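# Place the plate flat inside the gray tray

## Task

Move the plate into the gray tray so that it ends up resting flat on the tray's floor, and stays that way once the robot lets go.

## Robot and tools

Robot: two arms, left_arm and right_arm, each with a five-finger hand (the left is a mirror of the right). Bases in the scene frame: left_arm at (-0.038, +0.482, 0) m, right_arm at (-0.037, -0.413, +0.001) m, both nearly unrotated. A post stands behind the arms. Cameras: cam_head_left, cam_head_right, cam_high, cam_low, cam_left_wrist, cam_right_wrist, all 896x504.

Frames. Scene frame: origin at table-top height midway between the nominal bases, +x out over the table, +z up, left_arm on the +y side (not the image side). Positions, quaternions (wxyz) and velocities in results are in each arm's own base frame. Offsets you send are along the current Hand target's own axes. The hand point sits 0.05 m in front of the palm and 0.15 m from the wrist face: +z runs along the straight fingers, +y out of the palm, +x across the palm away from the thumb on the right hand and toward the thumb on the left hand. Straight fingers reach 0.06-0.07 m past the point; with the fingers level the wrist can sit up to 0.11 m (palm down) or 0.23 m (palm up) lower than the point and may touch the table first. A bracket on the little-finger side can snag things.

A row is 28 numbers, each in [-1, 1], always for both arms: left dx, dy, dz, rx, ry, rz; left little, ring, middle, index, thumb_bend, thumb_turn, force_limit, speed; then the same 14 for the right. The six pose numbers are an offset (not a pose) from that arm's Hand target at the start of the action or move; 1.0 = 0.6 m or 180 degrees; rx, ry, rz form one rotation vector. Every row in an action counts from the same start, so sending an offset again moves further. Six zeros asks nothing new of an arm. Finger numbers are targets: +1 open/straight, -1 closed; thumb_turn -1 puts the thumb opposite the fingers, +1 beside the palm. force_limit maps -1..+1 to about 0..10 N (0..15 N for the two thumb motors); speed rises from nearly 0 at -1 to full at +0.48 and above. For a soft grip close with speed -0.94 or lower. There is no 'unchanged' value: resend the last eight hand numbers you used (or hand_measured plus its settings if none sent yet). With the thumb in front, the hand encloses things about 0.035-0.065 m thick; thumb tip plus index pad can pinch a light object up to about 0.08 m.

Tools:
- execute_actions(actions, cameras): actions is a list of actions, each a list of up to 15 rows, one row per 1/30 s step; a short action repeats its final row to 15 steps. An empty list returns camera images.
- move(target, speed, blend, stop_force, zero, blocking, cameras): straight-line path for each hand point. target is one 28-number row or a list of up to 15 rows, all offsets from the same starting Hand targets. speed in m/s, 0.002-3.6, default 0.25 (turns up to twice that in rad/s), one value or one per target. blend in m for corner rounding, 0 = stop at each. stop_force in N, 3-120, same for both arms: an arm's path stops when its wrist sensor feels that much push against its motion; it then backs to just before contact. Use it slowly (around 0.005-0.02 m/s) for touches; unreliable while the hand turns; with it all targets need identical hand numbers. zero (only with stop_force, default true) re-zeroes the sensor first. blocking=false returns early but cannot go with stop_force. Paths ignore obstacles; total time caps at 10 s. The 'move:' line reports done, off_target, moving, held or fault, plus limits=paced (pose clipped) or limits=held (steps withheld). A move is refused if the wrist would pass near its own base axis: route around.
- wait(seconds 0-3600), stop(), zoom_image(camera, region [x0,y0,x1,y1] pixels, at most 504 by 504, only on the newest images), show_instructions(), zero_wrist_force(arm 'left_arm' or 'right_arm'), finished_scene(scene 1).

Results: end_effector_position (m), end_effector_quat_wxyz, velocities (omitted when joints are still), Hand target (last commanded pose after clipping; next offsets count from it, and the hand may rest a little short of it), joint positions and torques, Wrist force/torque along the end-effector axes plus a peak line, and per-hand hand_measured, hand_stopped_by (moving, target, force, stalled, fault) and hand_load_n (positive when the finger is pushed open; near 0 after a grip is lost). Motor temperatures appear when they changed.

Cautions: commanded orientation is clamped to within 32 degrees of the current one each step. Arms are stiff; aiming even slightly through a firm surface can fault. About 150 N on any arm part, or wrist contact torque near 26.3 N m, stops that arm for 10 s. Keep the arms apart: the clearance check may not prevent a collision, and a hand closing on the other hand counts as contact between arms. Do not drop the plate, even a few millimetres; lower it and release only once it rests still. Nothing may fall or be left off the table. Avoid slamming and hard presses, and stretched or heavily loaded poses that heat motors (warning at 70 °C, brake stop at 85 °C). Objects may occasionally get nudged. End with finished_scene only when the plate lies flat in the tray unaided.

Each tool is called after "Emit:" by a JSON object that holds its "fn" and its "kwargs".

Reference images:

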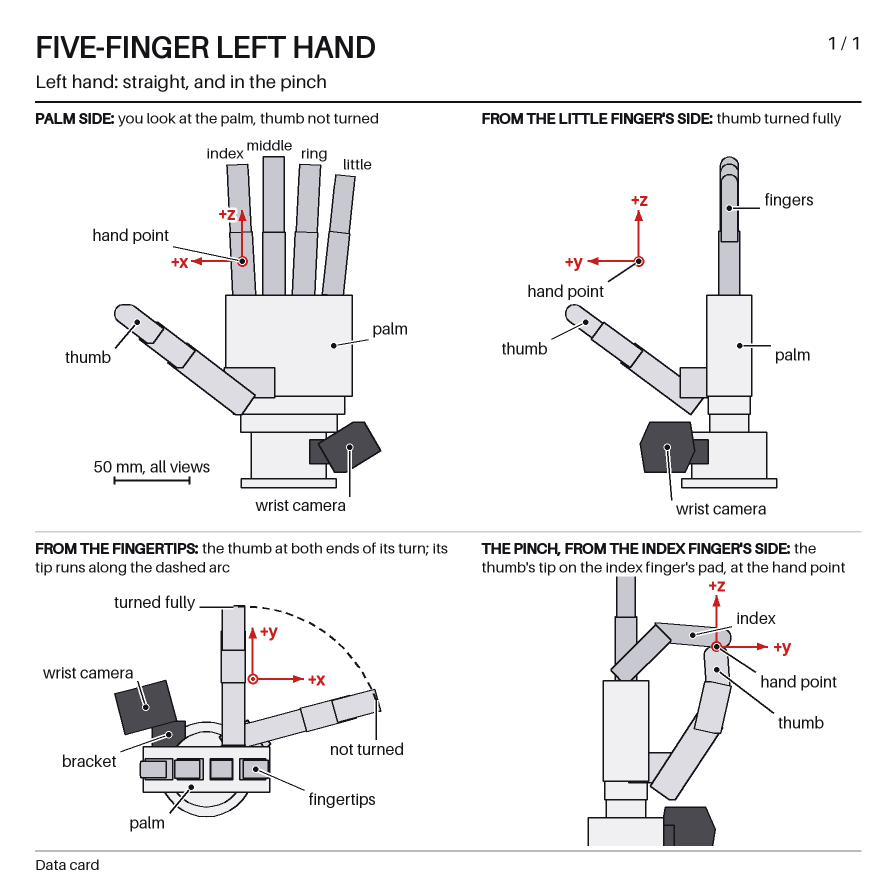

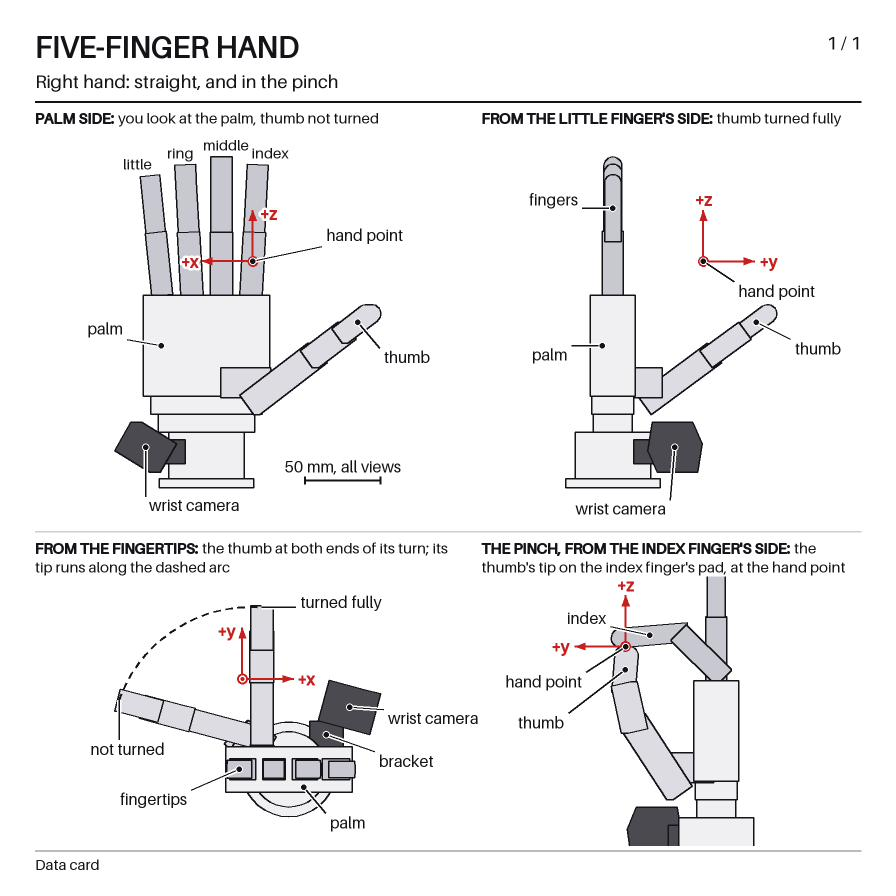

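## Session

Emit:
{"fn": "execute_actions", "kwargs": {"actions": []}}

Scene clock: 0.00 s.
left_arm: end_effector_position=(+0.5075, +0.0533, +0.1016) hand_measured=(+1.000, +1.000, +1.000, +1.000, +1.000, +1.000) hand_load_n=(-0.5, +0.0, +0.0, +0.0, +0.0, +0.0) hand_stopped_by=(target, target, target, target, target, target) hand_force_limit=0.00 hand_speed=-0.80 end_effector_quat_wxyz=(-0.112, +0.901, -0.396, +0.138) | right_arm: end_effector_position=(+0.4078, +0.1073, +0.2745) hand_measured=(+1.000, +1.000, +1.000, +1.000, +1.000, +1.000) hand_load_n=(+0.0, +0.0, +0.0, +0.0, +0.0, +0.0) hand_stopped_by=(target, target, target, target, target, target) hand_force_limit=0.00 hand_speed=-0.80 end_effector_quat_wxyz=(+0.156, +0.077, +0.984, +0.023)
Joint positions: left_arm=[3.646 -1.989 -1.592 2.358 -1.489 2.889] | right_arm=[-0.305 -1.636 1.787 1.124 1.457 -1.703]
Joint velocities: within noise
Joint torques (N m): no reading
Motor temperatures (°C): left_arm=[26 24 28 33 31 27] | right_arm=[26 26 26 34 33 35]
Wrist force (N): no reading
Wrist torque (N m): no reading
Wrist force, peak (N): no reading
Hand target: left_arm +0.5075, +0.0533, +0.1016; -0.112, +0.901, -0.396, +0.138 | right_arm +0.4078, +0.1073, +0.2745; +0.156, +0.077, +0.984, +0.023

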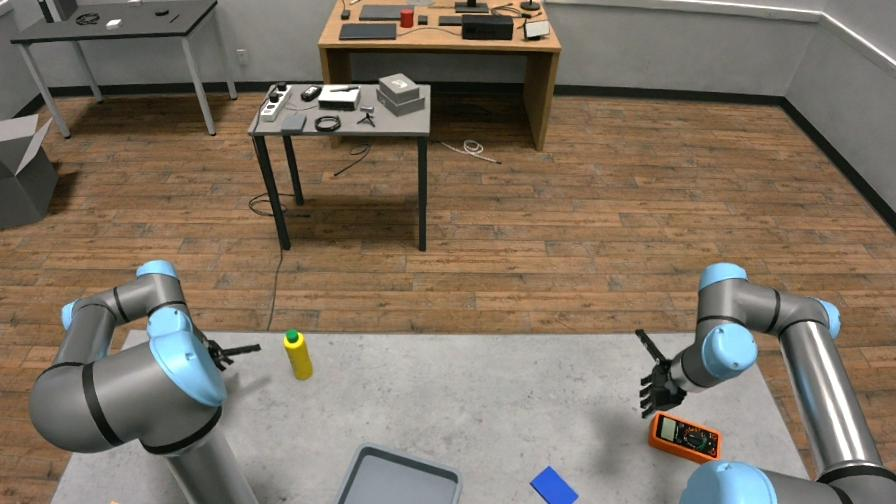

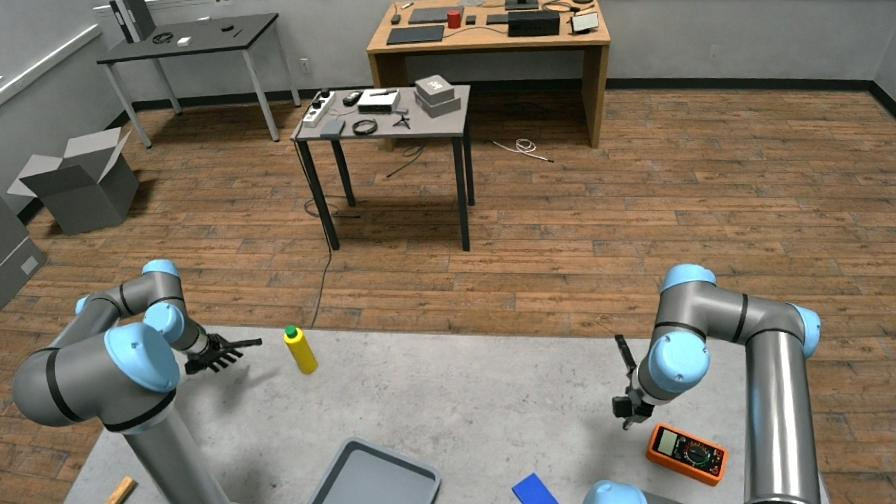

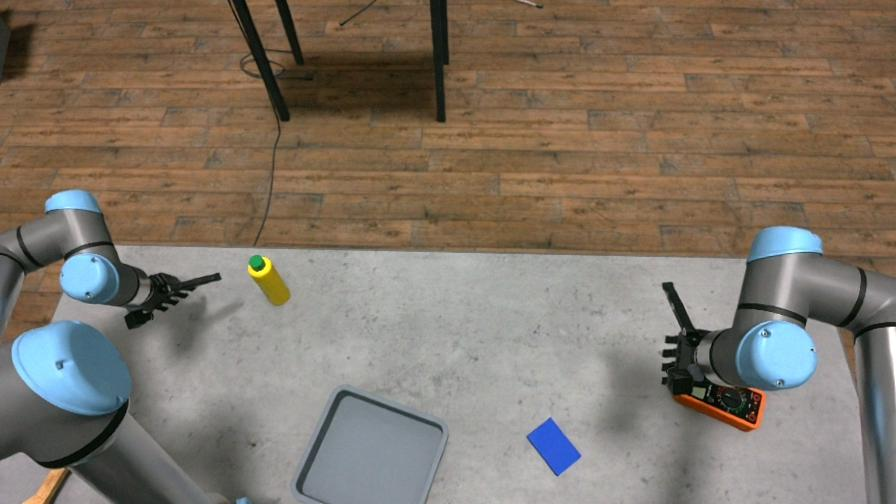

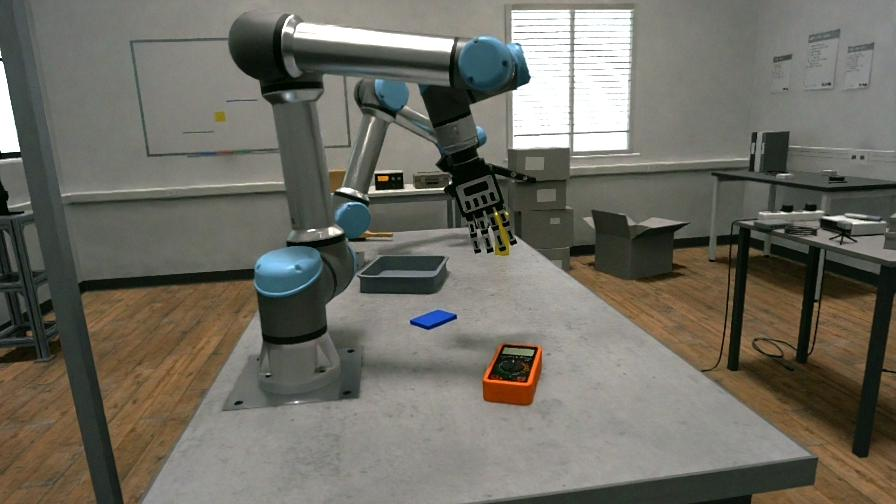

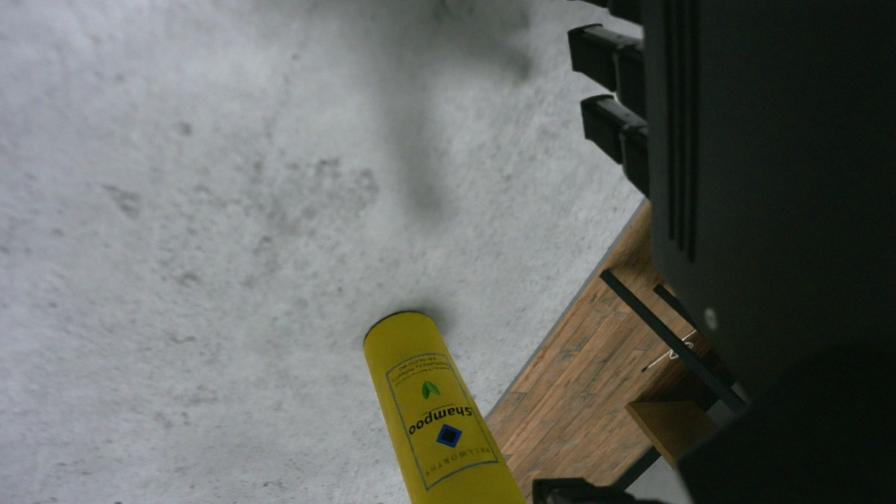

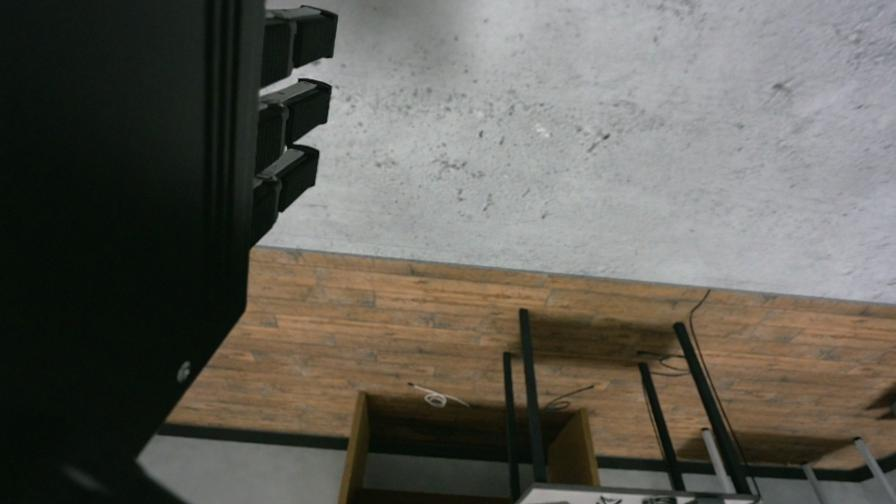

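Emit:
{"fn": "zoom_image", "kwargs": {"camera": "cam_high", "region": [280, 360, 620, 504]}}

Emit:
{"fn": "zoom_image", "kwargs": {"camera": "cam_low", "region": [330, 220, 560, 420]}}

Emit:
{"fn": "zoom_image", "kwargs": {"camera": "cam_head_right", "region": [300, 400, 760, 504]}}

Scaled by 1.482 from the camera's image (finer frame: 1280x720).

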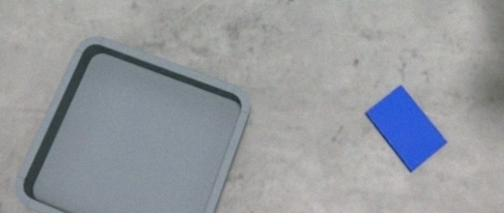

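Scaled by 2.191 from the camera's image (finer frame: 1280x720).

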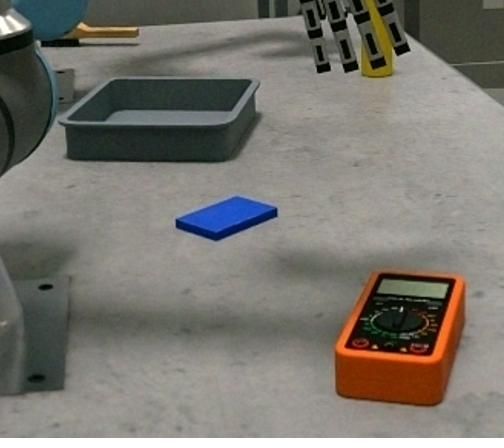

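Scaled by 1.096 from the camera's image (finer frame: 1280x720).

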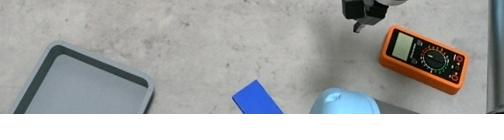

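Emit:
{"fn": "move", "kwargs": {"target": [[0,0,0,0,0,0,1,1,1,1,1,1,0,-0.8,-0.025,0.006,-0.079,0,0,0.789,1,1,1,1,1,1,0,-0.8],[0,0,0,0,0,0,1,1,1,1,1,1,0,-0.8,0.324,0.163,0.031,0.296,0.438,0.640,1,1,1,1,1,1,0,-0.8]], "speed": 0.4, "blend": [0.03,0], "cameras": ["all"]}}

Scene clock: 107.60 s.
left_arm: end_effector_position=(+0.5075, +0.0533, +0.1016) hand_measured=(+1.000, +1.000, +1.000, +1.000, +1.000, +1.000) hand_load_n=(+0.0, +0.0, +0.0, +0.0, +0.0, +0.0) hand_stopped_by=(target, target, target, target, target, target) hand_force_limit=0.00 hand_speed=-0.80 end_effector_quat_wxyz=(-0.112, +0.901, -0.396, +0.138) | right_arm: end_effector_position=(+0.2451, +0.2350, +0.2045) hand_measured=(+1.000, +1.000, +1.000, +1.000, +1.000, +1.000) hand_load_n=(+0.0, +0.0, +0.0, +0.0, +0.0, -0.5) hand_stopped_by=(target, target, target, target, target, target) hand_force_limit=0.00 hand_speed=-0.80 end_effector_quat_wxyz=(-0.503, +0.795, +0.290, -0.177)
Joint positions: left_arm=[3.646 -1.989 -1.592 2.358 -1.489 2.889] | right_arm=[-0.085 -1.187 1.954 1.776 0.869 0.405]
Joint torques (N m): left_arm=[1.12 31.26 15.94 -2.07 0.26 0.12] | right_arm=[10.3 -18.25 -5.9 4.32 -3.03 -2.68]
Wrist force (N): left_arm=[-0.2 0.3 -0.4] | right_arm=[0.3 2.3 -1.1]
Wrist torque (N m): left_arm=[0.08 0.01 -0.02] | right_arm=[0.48 0.04 0.26]
Wrist force, peak (N): left_arm=[0.4 0.1 -0.5] | right_arm=[0.0 2.8 -0.8]
Hand target: left_arm +0.5075, +0.0533, +0.1016; -0.112, +0.901, -0.396, +0.138 | right_arm +0.2451, +0.2351, +0.2045; -0.503, +0.795, +0.290, -0.177
Off the commanded pose: left_arm 0.000 m, 0 deg | right_arm 0.000 m, 0 deg.
move: done

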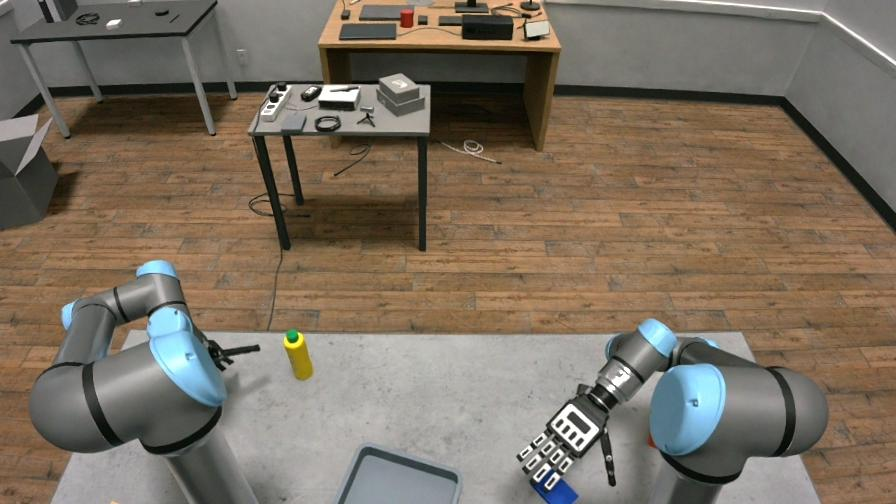

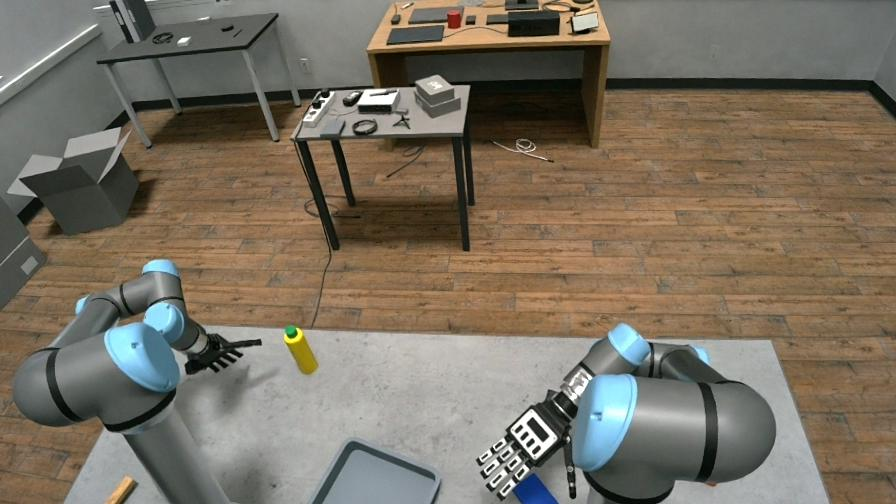

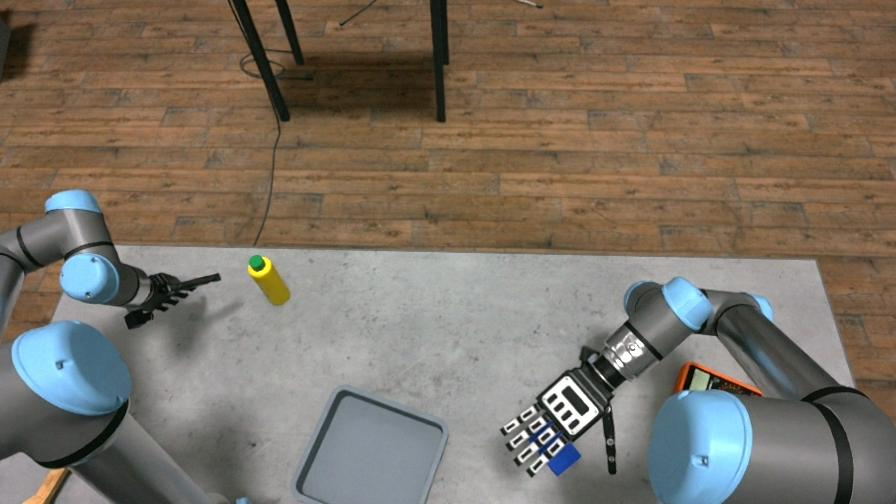

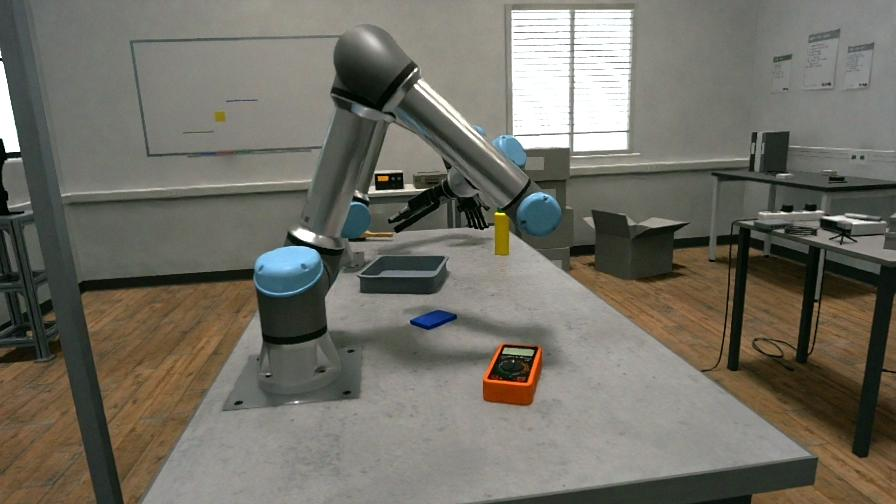

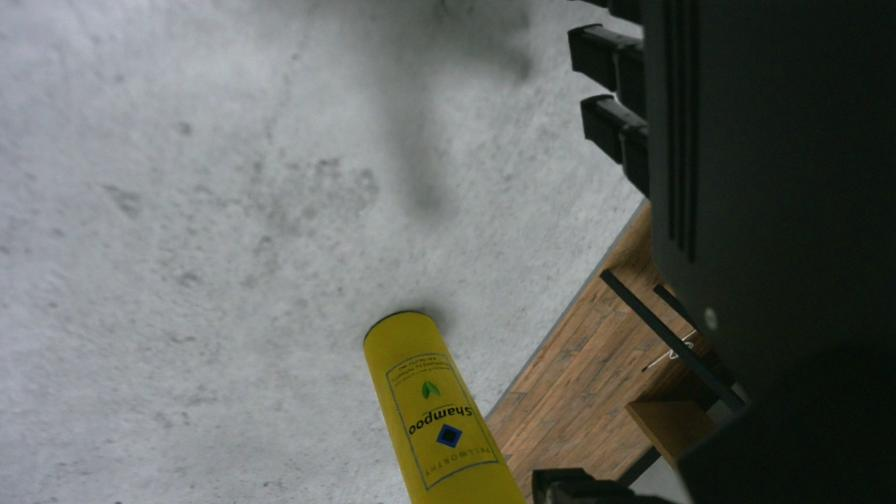

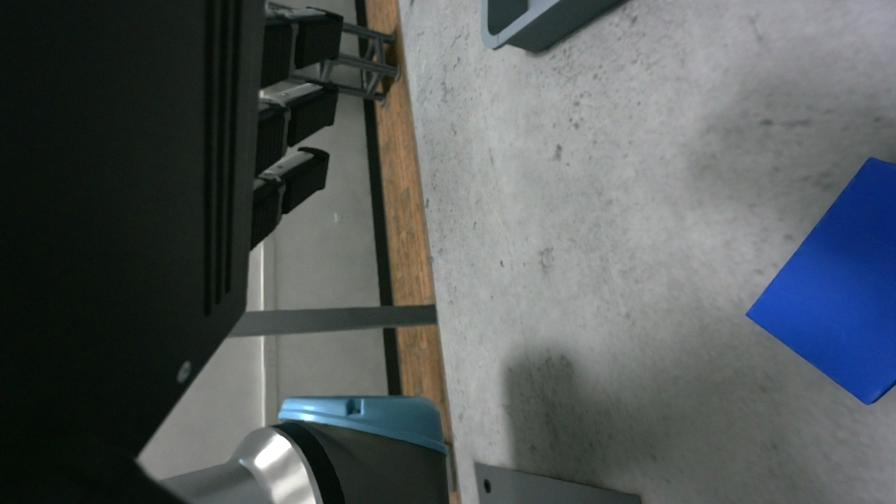

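Emit:
{"fn": "move", "kwargs": {"target": [0,0,0,0,0,0,1,1,1,1,1,1,0,-0.8,-0.003,0.164,0.043,0,0,0,0.5,0.5,0.5,0.5,0.6,-1,0,0], "speed": 0.2, "cameras": ["cam_high","cam_low","cam_right_wrist","cam_head_right"]}}

Scene clock: 122.47 s.
left_arm: end_effector_position=(+0.5075, +0.0533, +0.1016) hand_measured=(+1.000, +1.000, +1.000, +1.000, +1.000, +1.000) hand_load_n=(+0.0, +0.0, +0.0, +0.0, -0.5, +0.0) hand_stopped_by=(target, target, target, target, target, target) hand_force_limit=0.00 hand_speed=-0.80 end_effector_quat_wxyz=(-0.112, +0.901, -0.396, +0.138) | right_arm: end_effector_position=(+0.2566, +0.2198, +0.1046) hand_measured=(+0.500, +0.500, +0.500, +0.500, +0.600, -1.000) hand_load_n=(+0.0, +0.0, +0.0, +0.0, +0.0, +0.0) hand_stopped_by=(target, target, target, target, target, target) hand_force_limit=0.00 hand_speed=0.00 end_effector_quat_wxyz=(-0.503, +0.795, +0.290, -0.177)
Joint positions: left_arm=[3.646 -1.989 -1.592 2.358 -1.489 2.889] | right_arm=[-0.121 -0.976 1.981 1.555 0.899 0.378]
Joint torques (N m): left_arm=[0.91 31.11 17.16 -1.67 0.2 0.07] | right_arm=[-12.1 -22.56 -15.58 0.31 2.11 -2.68]
Wrist force (N): left_arm=[-0.1 0.1 -0.2] | right_arm=[0.1 2.4 -1.2]
Wrist torque (N m): left_arm=[0.03 0.00 0.00] | right_arm=[0.49 0.08 0.27]
Wrist force, peak (N): left_arm=[0.5 0.4 0.0] | right_arm=[-0.3 3.5 -0.9]
Hand target: left_arm +0.5075, +0.0533, +0.1016; -0.112, +0.901, -0.396, +0.138 | right_arm +0.2566, +0.2198, +0.1045; -0.503, +0.795, +0.290, -0.177
Off the commanded pose: left_arm 0.000 m, 0 deg | right_arm 0.000 m, 0 deg.
move: done
Images, in order (width x height): cam_head_right 896x504, cam_high 896x504, cam_low 896x504, cam_right_wrist 896x504.

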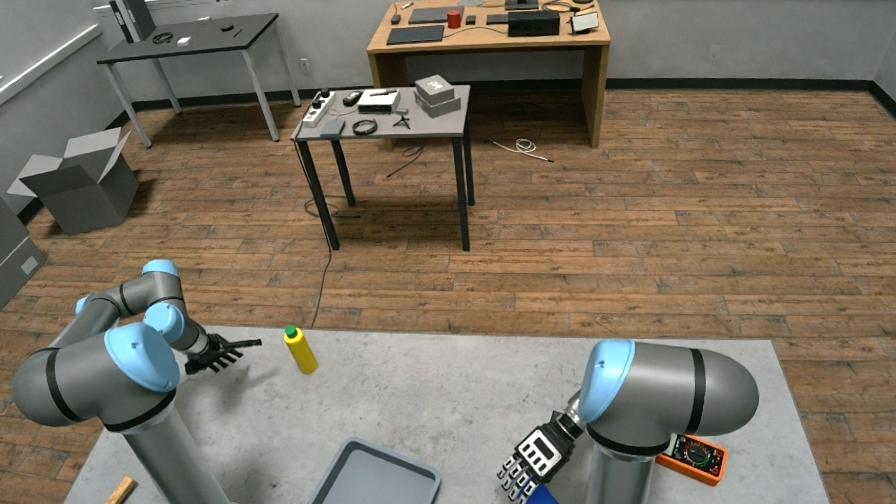

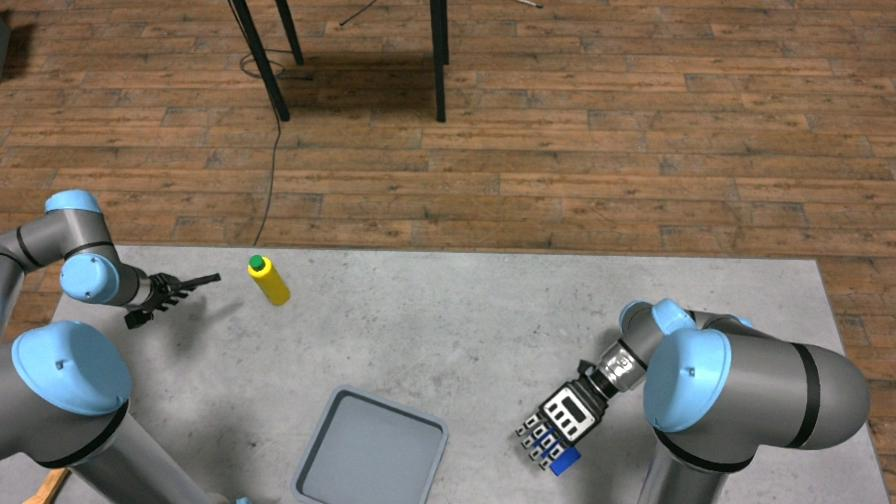

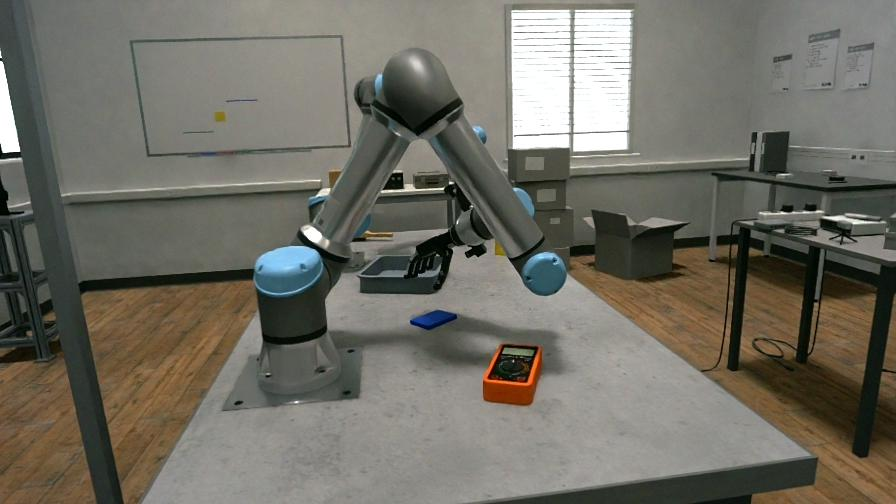

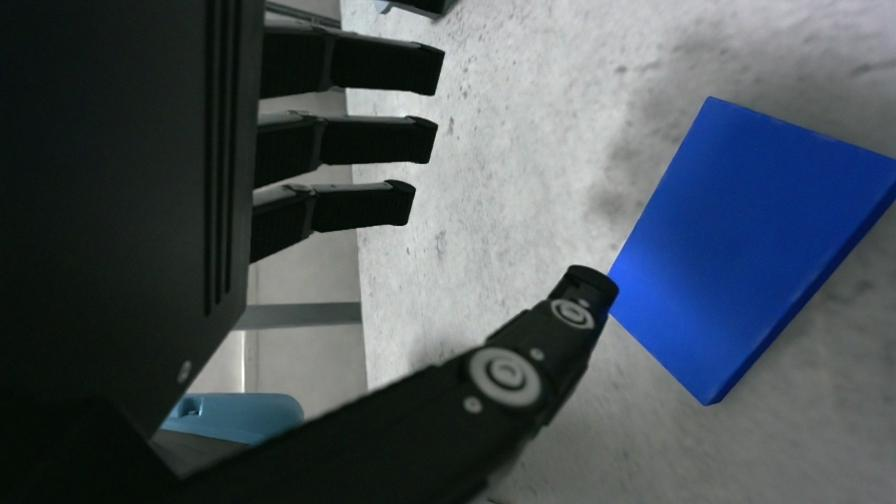

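Emit:
{"fn": "move", "kwargs": {"target": [0,0,0,0,0,0,1,1,1,1,1,1,0,-0.8,0.0117,0.0872,-0.0292,-0.0277,0.0257,-0.0493,0.5,0.5,0.6,0.6,0.6,-1,0,0], "speed": 0.1, "cameras": ["cam_high","cam_low","cam_right_wrist","cam_head_right"]}}

Emit:
{"fn": "zoom_image", "kwargs": {"camera": "cam_low", "region": [380, 230, 500, 350]}}

Emit:
{"fn": "zoom_image", "kwargs": {"camera": "cam_right_wrist", "region": [392, 0, 896, 504]}}

Scene clock: 189.63 s.
left_arm: end_effector_position=(+0.5075, +0.0533, +0.1016) hand_measured=(+1.000, +1.000, +1.000, +1.000, +1.000, +1.000) hand_load_n=(+0.0, +0.0, +0.0, +0.0, +0.0, +0.0) hand_stopped_by=(target, target, target, target, target, target) hand_force_limit=0.00 hand_speed=-0.80 end_effector_quat_wxyz=(-0.112, +0.901, -0.396, +0.138) | right_arm: end_effector_position=(+0.2868, +0.1951, +0.0650) hand_measured=(+0.500, +0.500, +0.600, +0.600, +0.600, -1.000) hand_load_n=(+0.0, -0.5, +0.0, +0.0, +0.0, +0.0) hand_stopped_by=(target, target, target, target, target, target) hand_force_limit=0.00 hand_speed=0.00 end_effector_quat_wxyz=(-0.492, +0.797, +0.337, -0.093)
Joint positions: left_arm=[3.646 -1.989 -1.592 2.358 -1.489 2.889] | right_arm=[-0.207 -0.946 1.987 1.422 0.918 0.243]
Joint torques (N m): left_arm=[0.02 30.98 17.99 -1.76 0.19 0.14] | right_arm=[-12.17 -22.01 -1.51 0.46 2.14 -2.89]
Wrist force (N): left_arm=[0.0 0.0 -0.1] | right_arm=[-0.8 1.9 -1.2]
Wrist torque (N m): left_arm=[0.02 0.00 0.00] | right_arm=[0.39 0.21 0.22]
Wrist force, peak (N): left_arm=[0.1 0.1 -0.6] | right_arm=[0.1 2.7 -1.0]
Hand target: left_arm +0.5075, +0.0533, +0.1016; -0.112, +0.901, -0.396, +0.138 | right_arm +0.2868, +0.1951, +0.0649; -0.492, +0.797, +0.337, -0.093
Off the commanded pose: left_arm 0.000 m, 0 deg | right_arm 0.000 m, 0 deg.
move: done
Images, in order (width x height): cam_head_right 896x504, cam_high 896x504, cam_low 896x504, cam_right_wrist 896x504.

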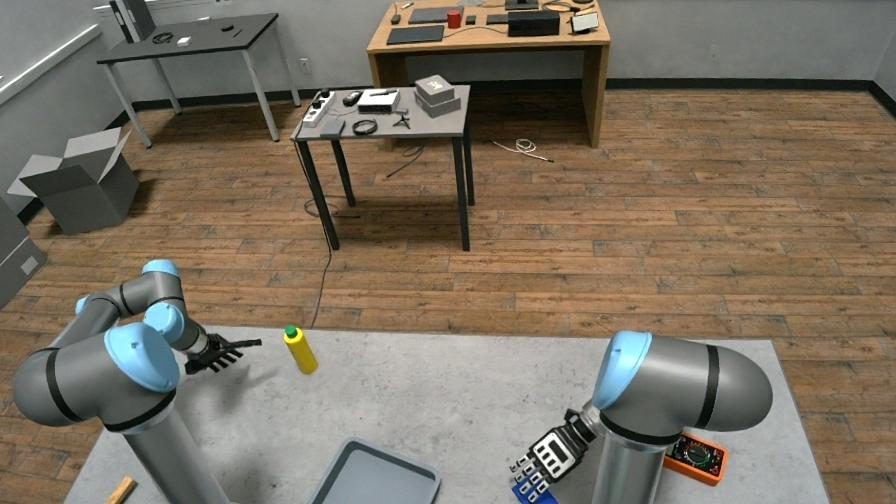

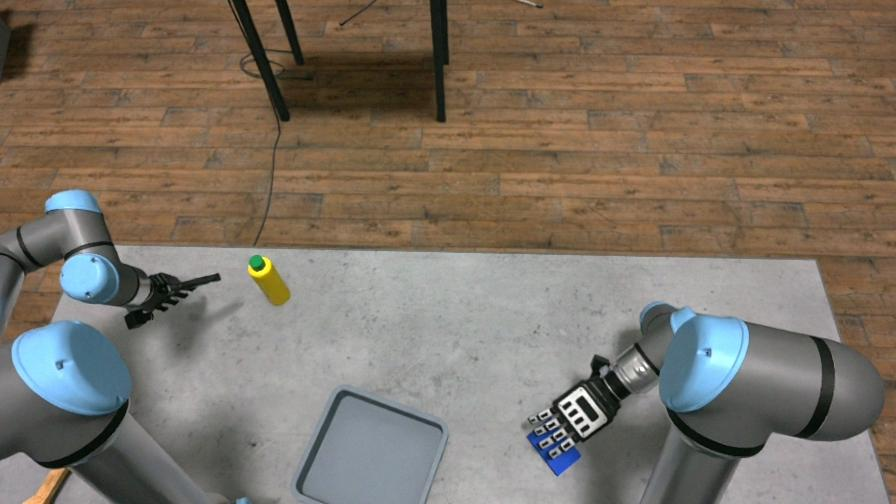

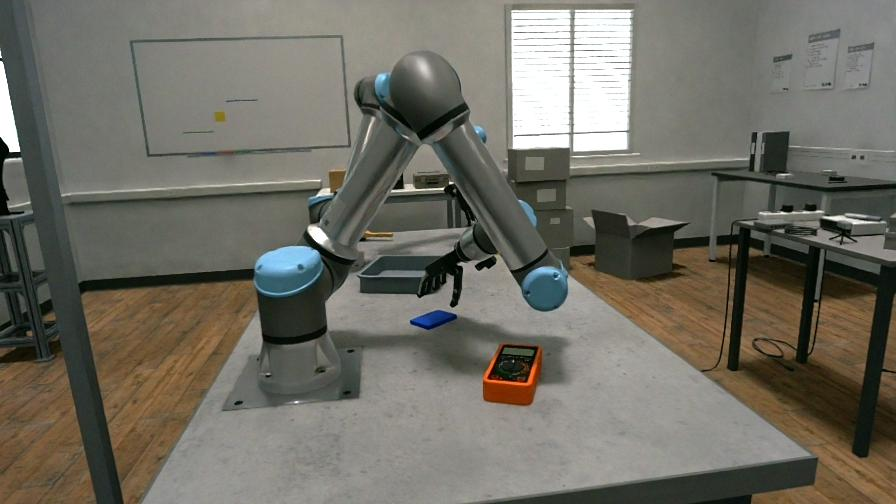

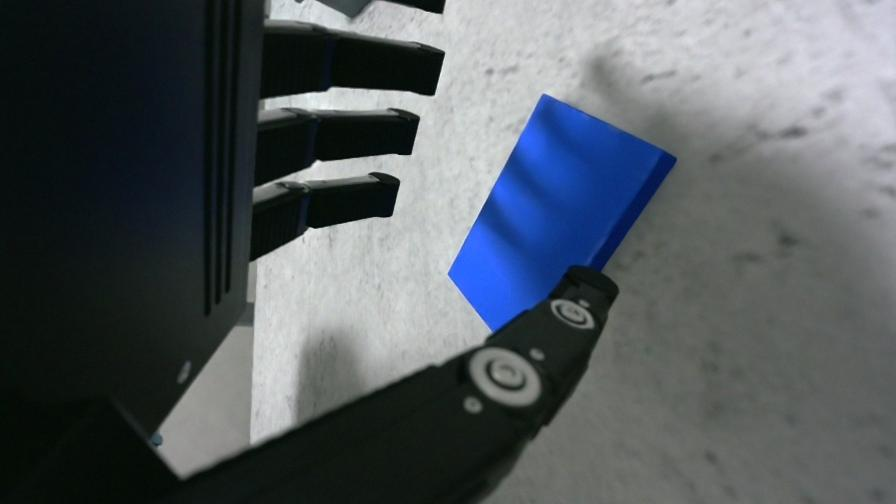

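Scaled by 4.200 from the camera's image (finer frame: 1280x720).

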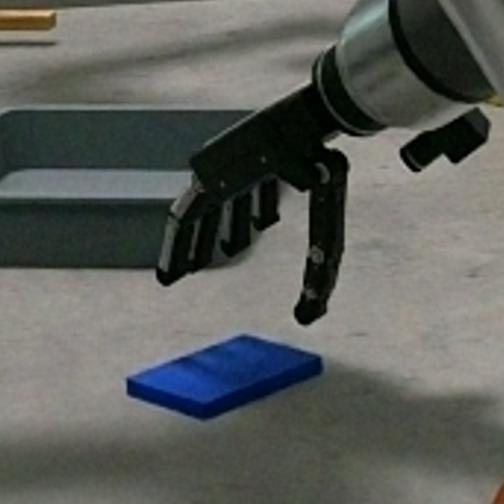

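Scaled by 1.000.

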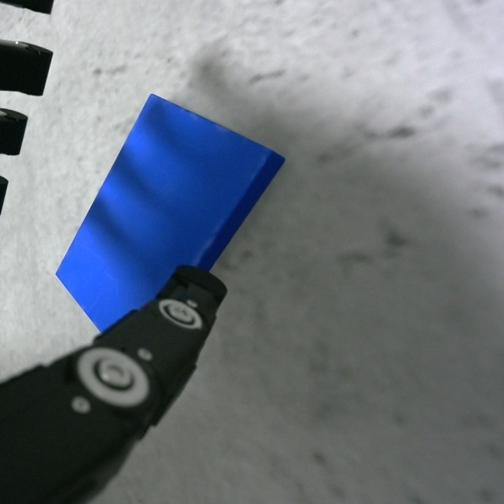

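Emit:
{"fn": "move", "kwargs": {"target": [0,0,0,0,0,0,1,1,1,1,1,1,0,-0.8,0,0,0,0,0,0,0.5,0.5,0.4,0.4,0.3,-1,0,0], "cameras": ["cam_right_wrist","cam_low"]}}

Emit:
{"fn": "zoom_image", "kwargs": {"camera": "cam_low", "region": [380, 230, 500, 350]}}

Emit:
{"fn": "move", "kwargs": {"target": [0,0,0,0,0,0,1,1,1,1,1,1,0,-0.8,0,0,0,0,0,0,0.5,0.5,0.2,0.2,0,-1,0,0], "cameras": ["cam_right_wrist","cam_low"]}}

Emit:
{"fn": "zoom_image", "kwargs": {"camera": "cam_low", "region": [380, 230, 500, 350]}}

Scene clock: 209.97 s.
left_arm: end_effector_position=(+0.5075, +0.0533, +0.1016) hand_measured=(+1.000, +1.000, +1.000, +1.000, +1.000, +1.000) hand_load_n=(+0.0, -0.5, +0.5, +0.0, +0.0, +0.0) hand_stopped_by=(target, target, target, target, target, target) hand_force_limit=0.00 hand_speed=-0.80 end_effector_quat_wxyz=(-0.112, +0.901, -0.396, +0.138) | right_arm: end_effector_position=(+0.2868, +0.1951, +0.0649) hand_measured=(+0.500, +0.500, +0.400, +0.400, +0.300, -1.000) hand_load_n=(+0.0, +0.0, +0.0, +0.0, +0.0, +0.0) hand_stopped_by=(target, target, target, target, target, target) hand_force_limit=0.00 hand_speed=0.00 end_effector_quat_wxyz=(-0.492, +0.797, +0.337, -0.093)
Joint positions: left_arm=[3.646 -1.989 -1.592 2.358 -1.489 2.889] | right_arm=[-0.207 -0.946 1.987 1.422 0.918 0.243]
Joint torques (N m): left_arm=[1.55 32.46 16.94 -1.51 0.04 0.2] | right_arm=[-12.63 -22.72 -1.42 0.5 2.09 -2.63]
Wrist force (N): left_arm=[0.3 0.1 -0.2] | right_arm=[-0.5 1.9 -1.0]
Wrist torque (N m): left_arm=[0.03 -0.06 0.02] | right_arm=[0.39 0.16 0.24]
Wrist force, peak (N): left_arm=[0.3 -0.1 -0.5] | right_arm=[-0.4 2.0 -1.4]
Hand target: left_arm +0.5075, +0.0533, +0.1016; -0.112, +0.901, -0.396, +0.138 | right_arm +0.2868, +0.1951, +0.0649; -0.492, +0.797, +0.337, -0.093
Off the commanded pose: left_arm 0.000 m, 0 deg | right_arm 0.000 m, 0 deg.
move: done
Images, in order (width x height): cam_low 896x504, cam_right_wrist 896x504.

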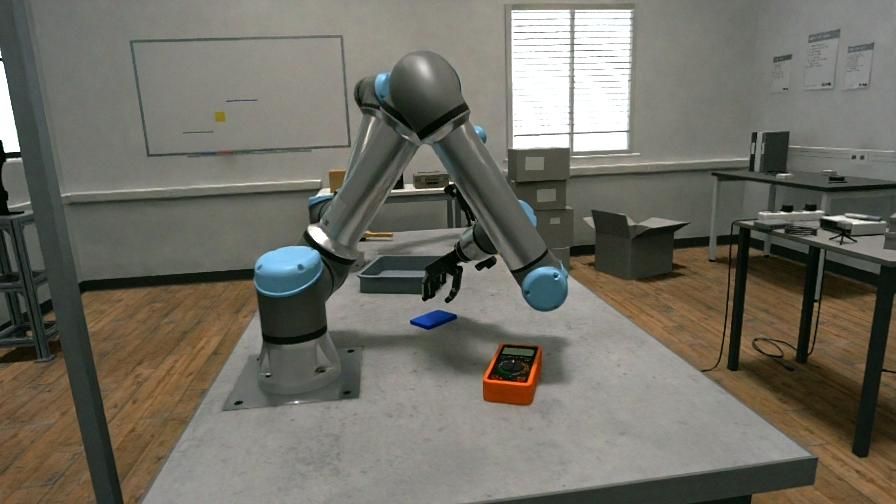

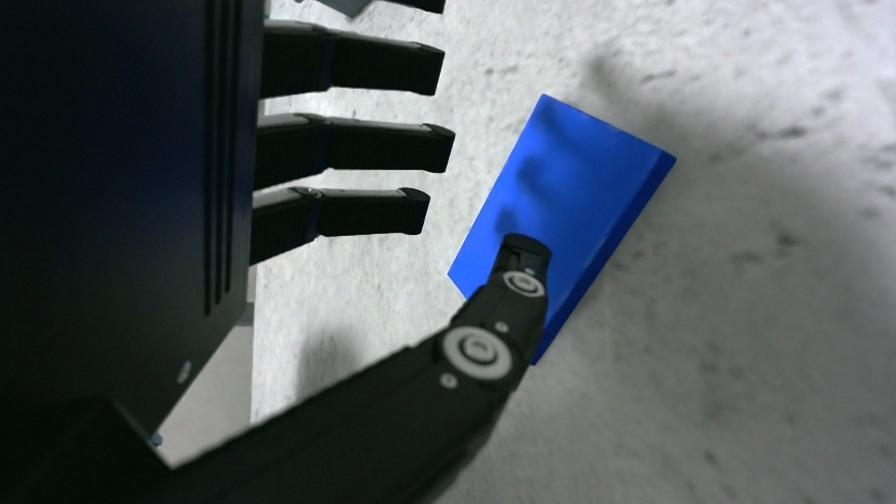

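Scaled by 4.200 from the camera's image (finer frame: 1280x720).

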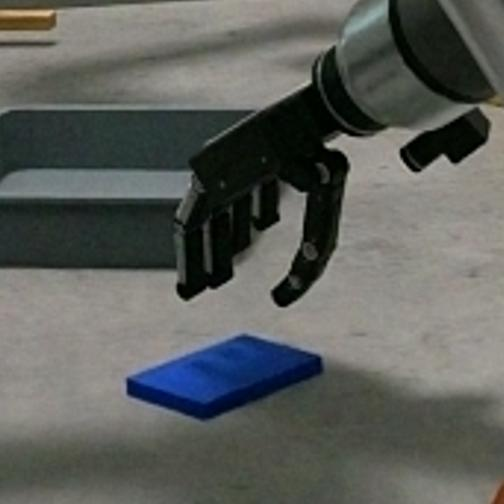

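Scene clock: 210.47 s.
left_arm: end_effector_position=(+0.5075, +0.0533, +0.1016) hand_measured=(+1.000, +1.000, +1.000, +1.000, +1.000, +1.000) hand_load_n=(+0.0, +0.0, +0.0, +0.0, -0.5, +0.0) hand_stopped_by=(target, target, target, target, target, target) hand_force_limit=0.00 hand_speed=-0.80 end_effector_quat_wxyz=(-0.112, +0.901, -0.396, +0.138) | right_arm: end_effector_position=(+0.2868, +0.1951, +0.0649) hand_measured=(+0.500, +0.500, +0.200, +0.200, +0.000, -1.000) hand_load_n=(+0.0, +0.0, +0.0, +0.0, +0.0, +0.0) hand_stopped_by=(target, target, target, target, target, target) hand_force_limit=0.00 hand_speed=0.00 end_effector_quat_wxyz=(-0.492, +0.797, +0.337, -0.093)
Joint positions: left_arm=[3.646 -1.989 -1.592 2.358 -1.489 2.889] | right_arm=[-0.207 -0.946 1.987 1.422 0.918 0.243]
Joint torques (N m): left_arm=[0.34 31.89 17.17 -1.7 -0.01 -0.04] | right_arm=[-12.33 -22.52 -1.88 0.68 1.93 -2.67]
Wrist force (N): left_arm=[0.1 0.3 -0.1] | right_arm=[-0.3 1.9 -0.9]
Wrist torque (N m): left_arm=[0.06 -0.03 0.00] | right_arm=[0.37 0.12 0.25]
Wrist force, peak (N): left_arm=[0.2 0.3 -0.5] | right_arm=[-0.5 2.1 -1.2]
Hand target: left_arm +0.5075, +0.0533, +0.1016; -0.112, +0.901, -0.396, +0.138 | right_arm +0.2868, +0.1951, +0.0649; -0.492, +0.797, +0.337, -0.093
Off the commanded pose: left_arm 0.000 m, 0 deg | right_arm 0.000 m, 0 deg.
move: done
Images, in order (width x height): cam_low 896x504, cam_right_wrist 896x504.

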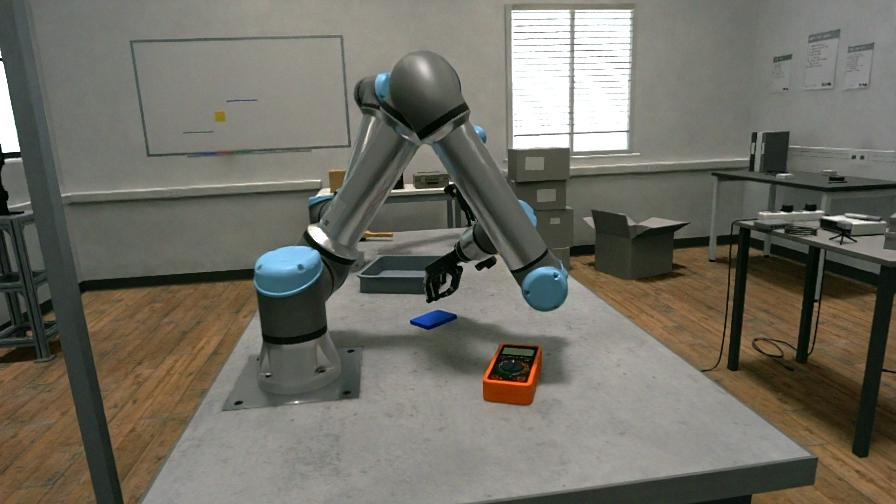

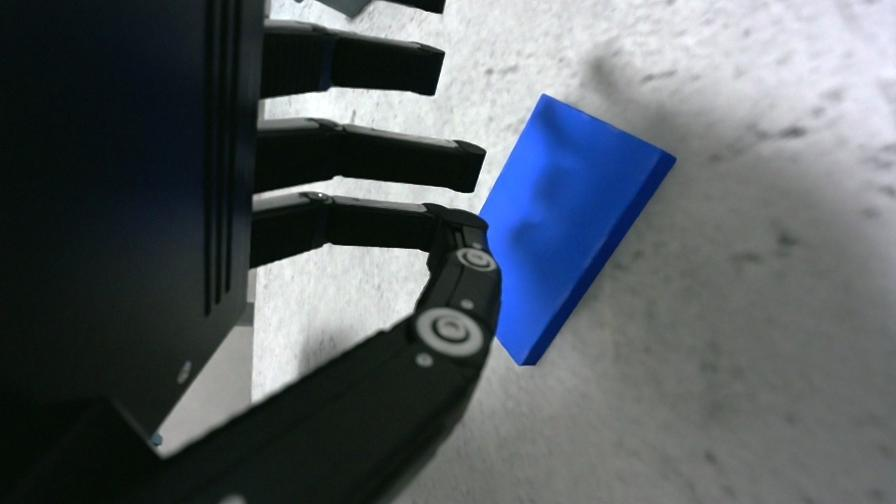

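Scaled by 4.200 from the camera's image (finer frame: 1280x720).

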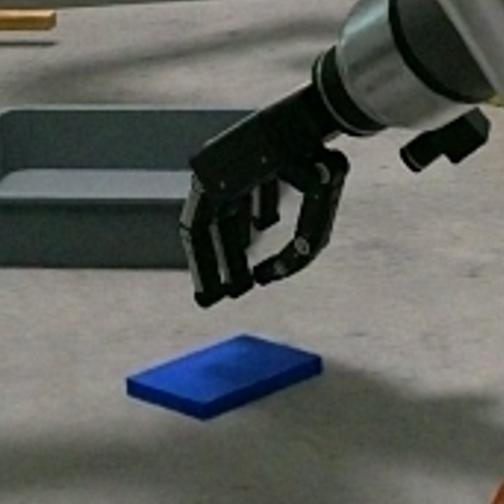

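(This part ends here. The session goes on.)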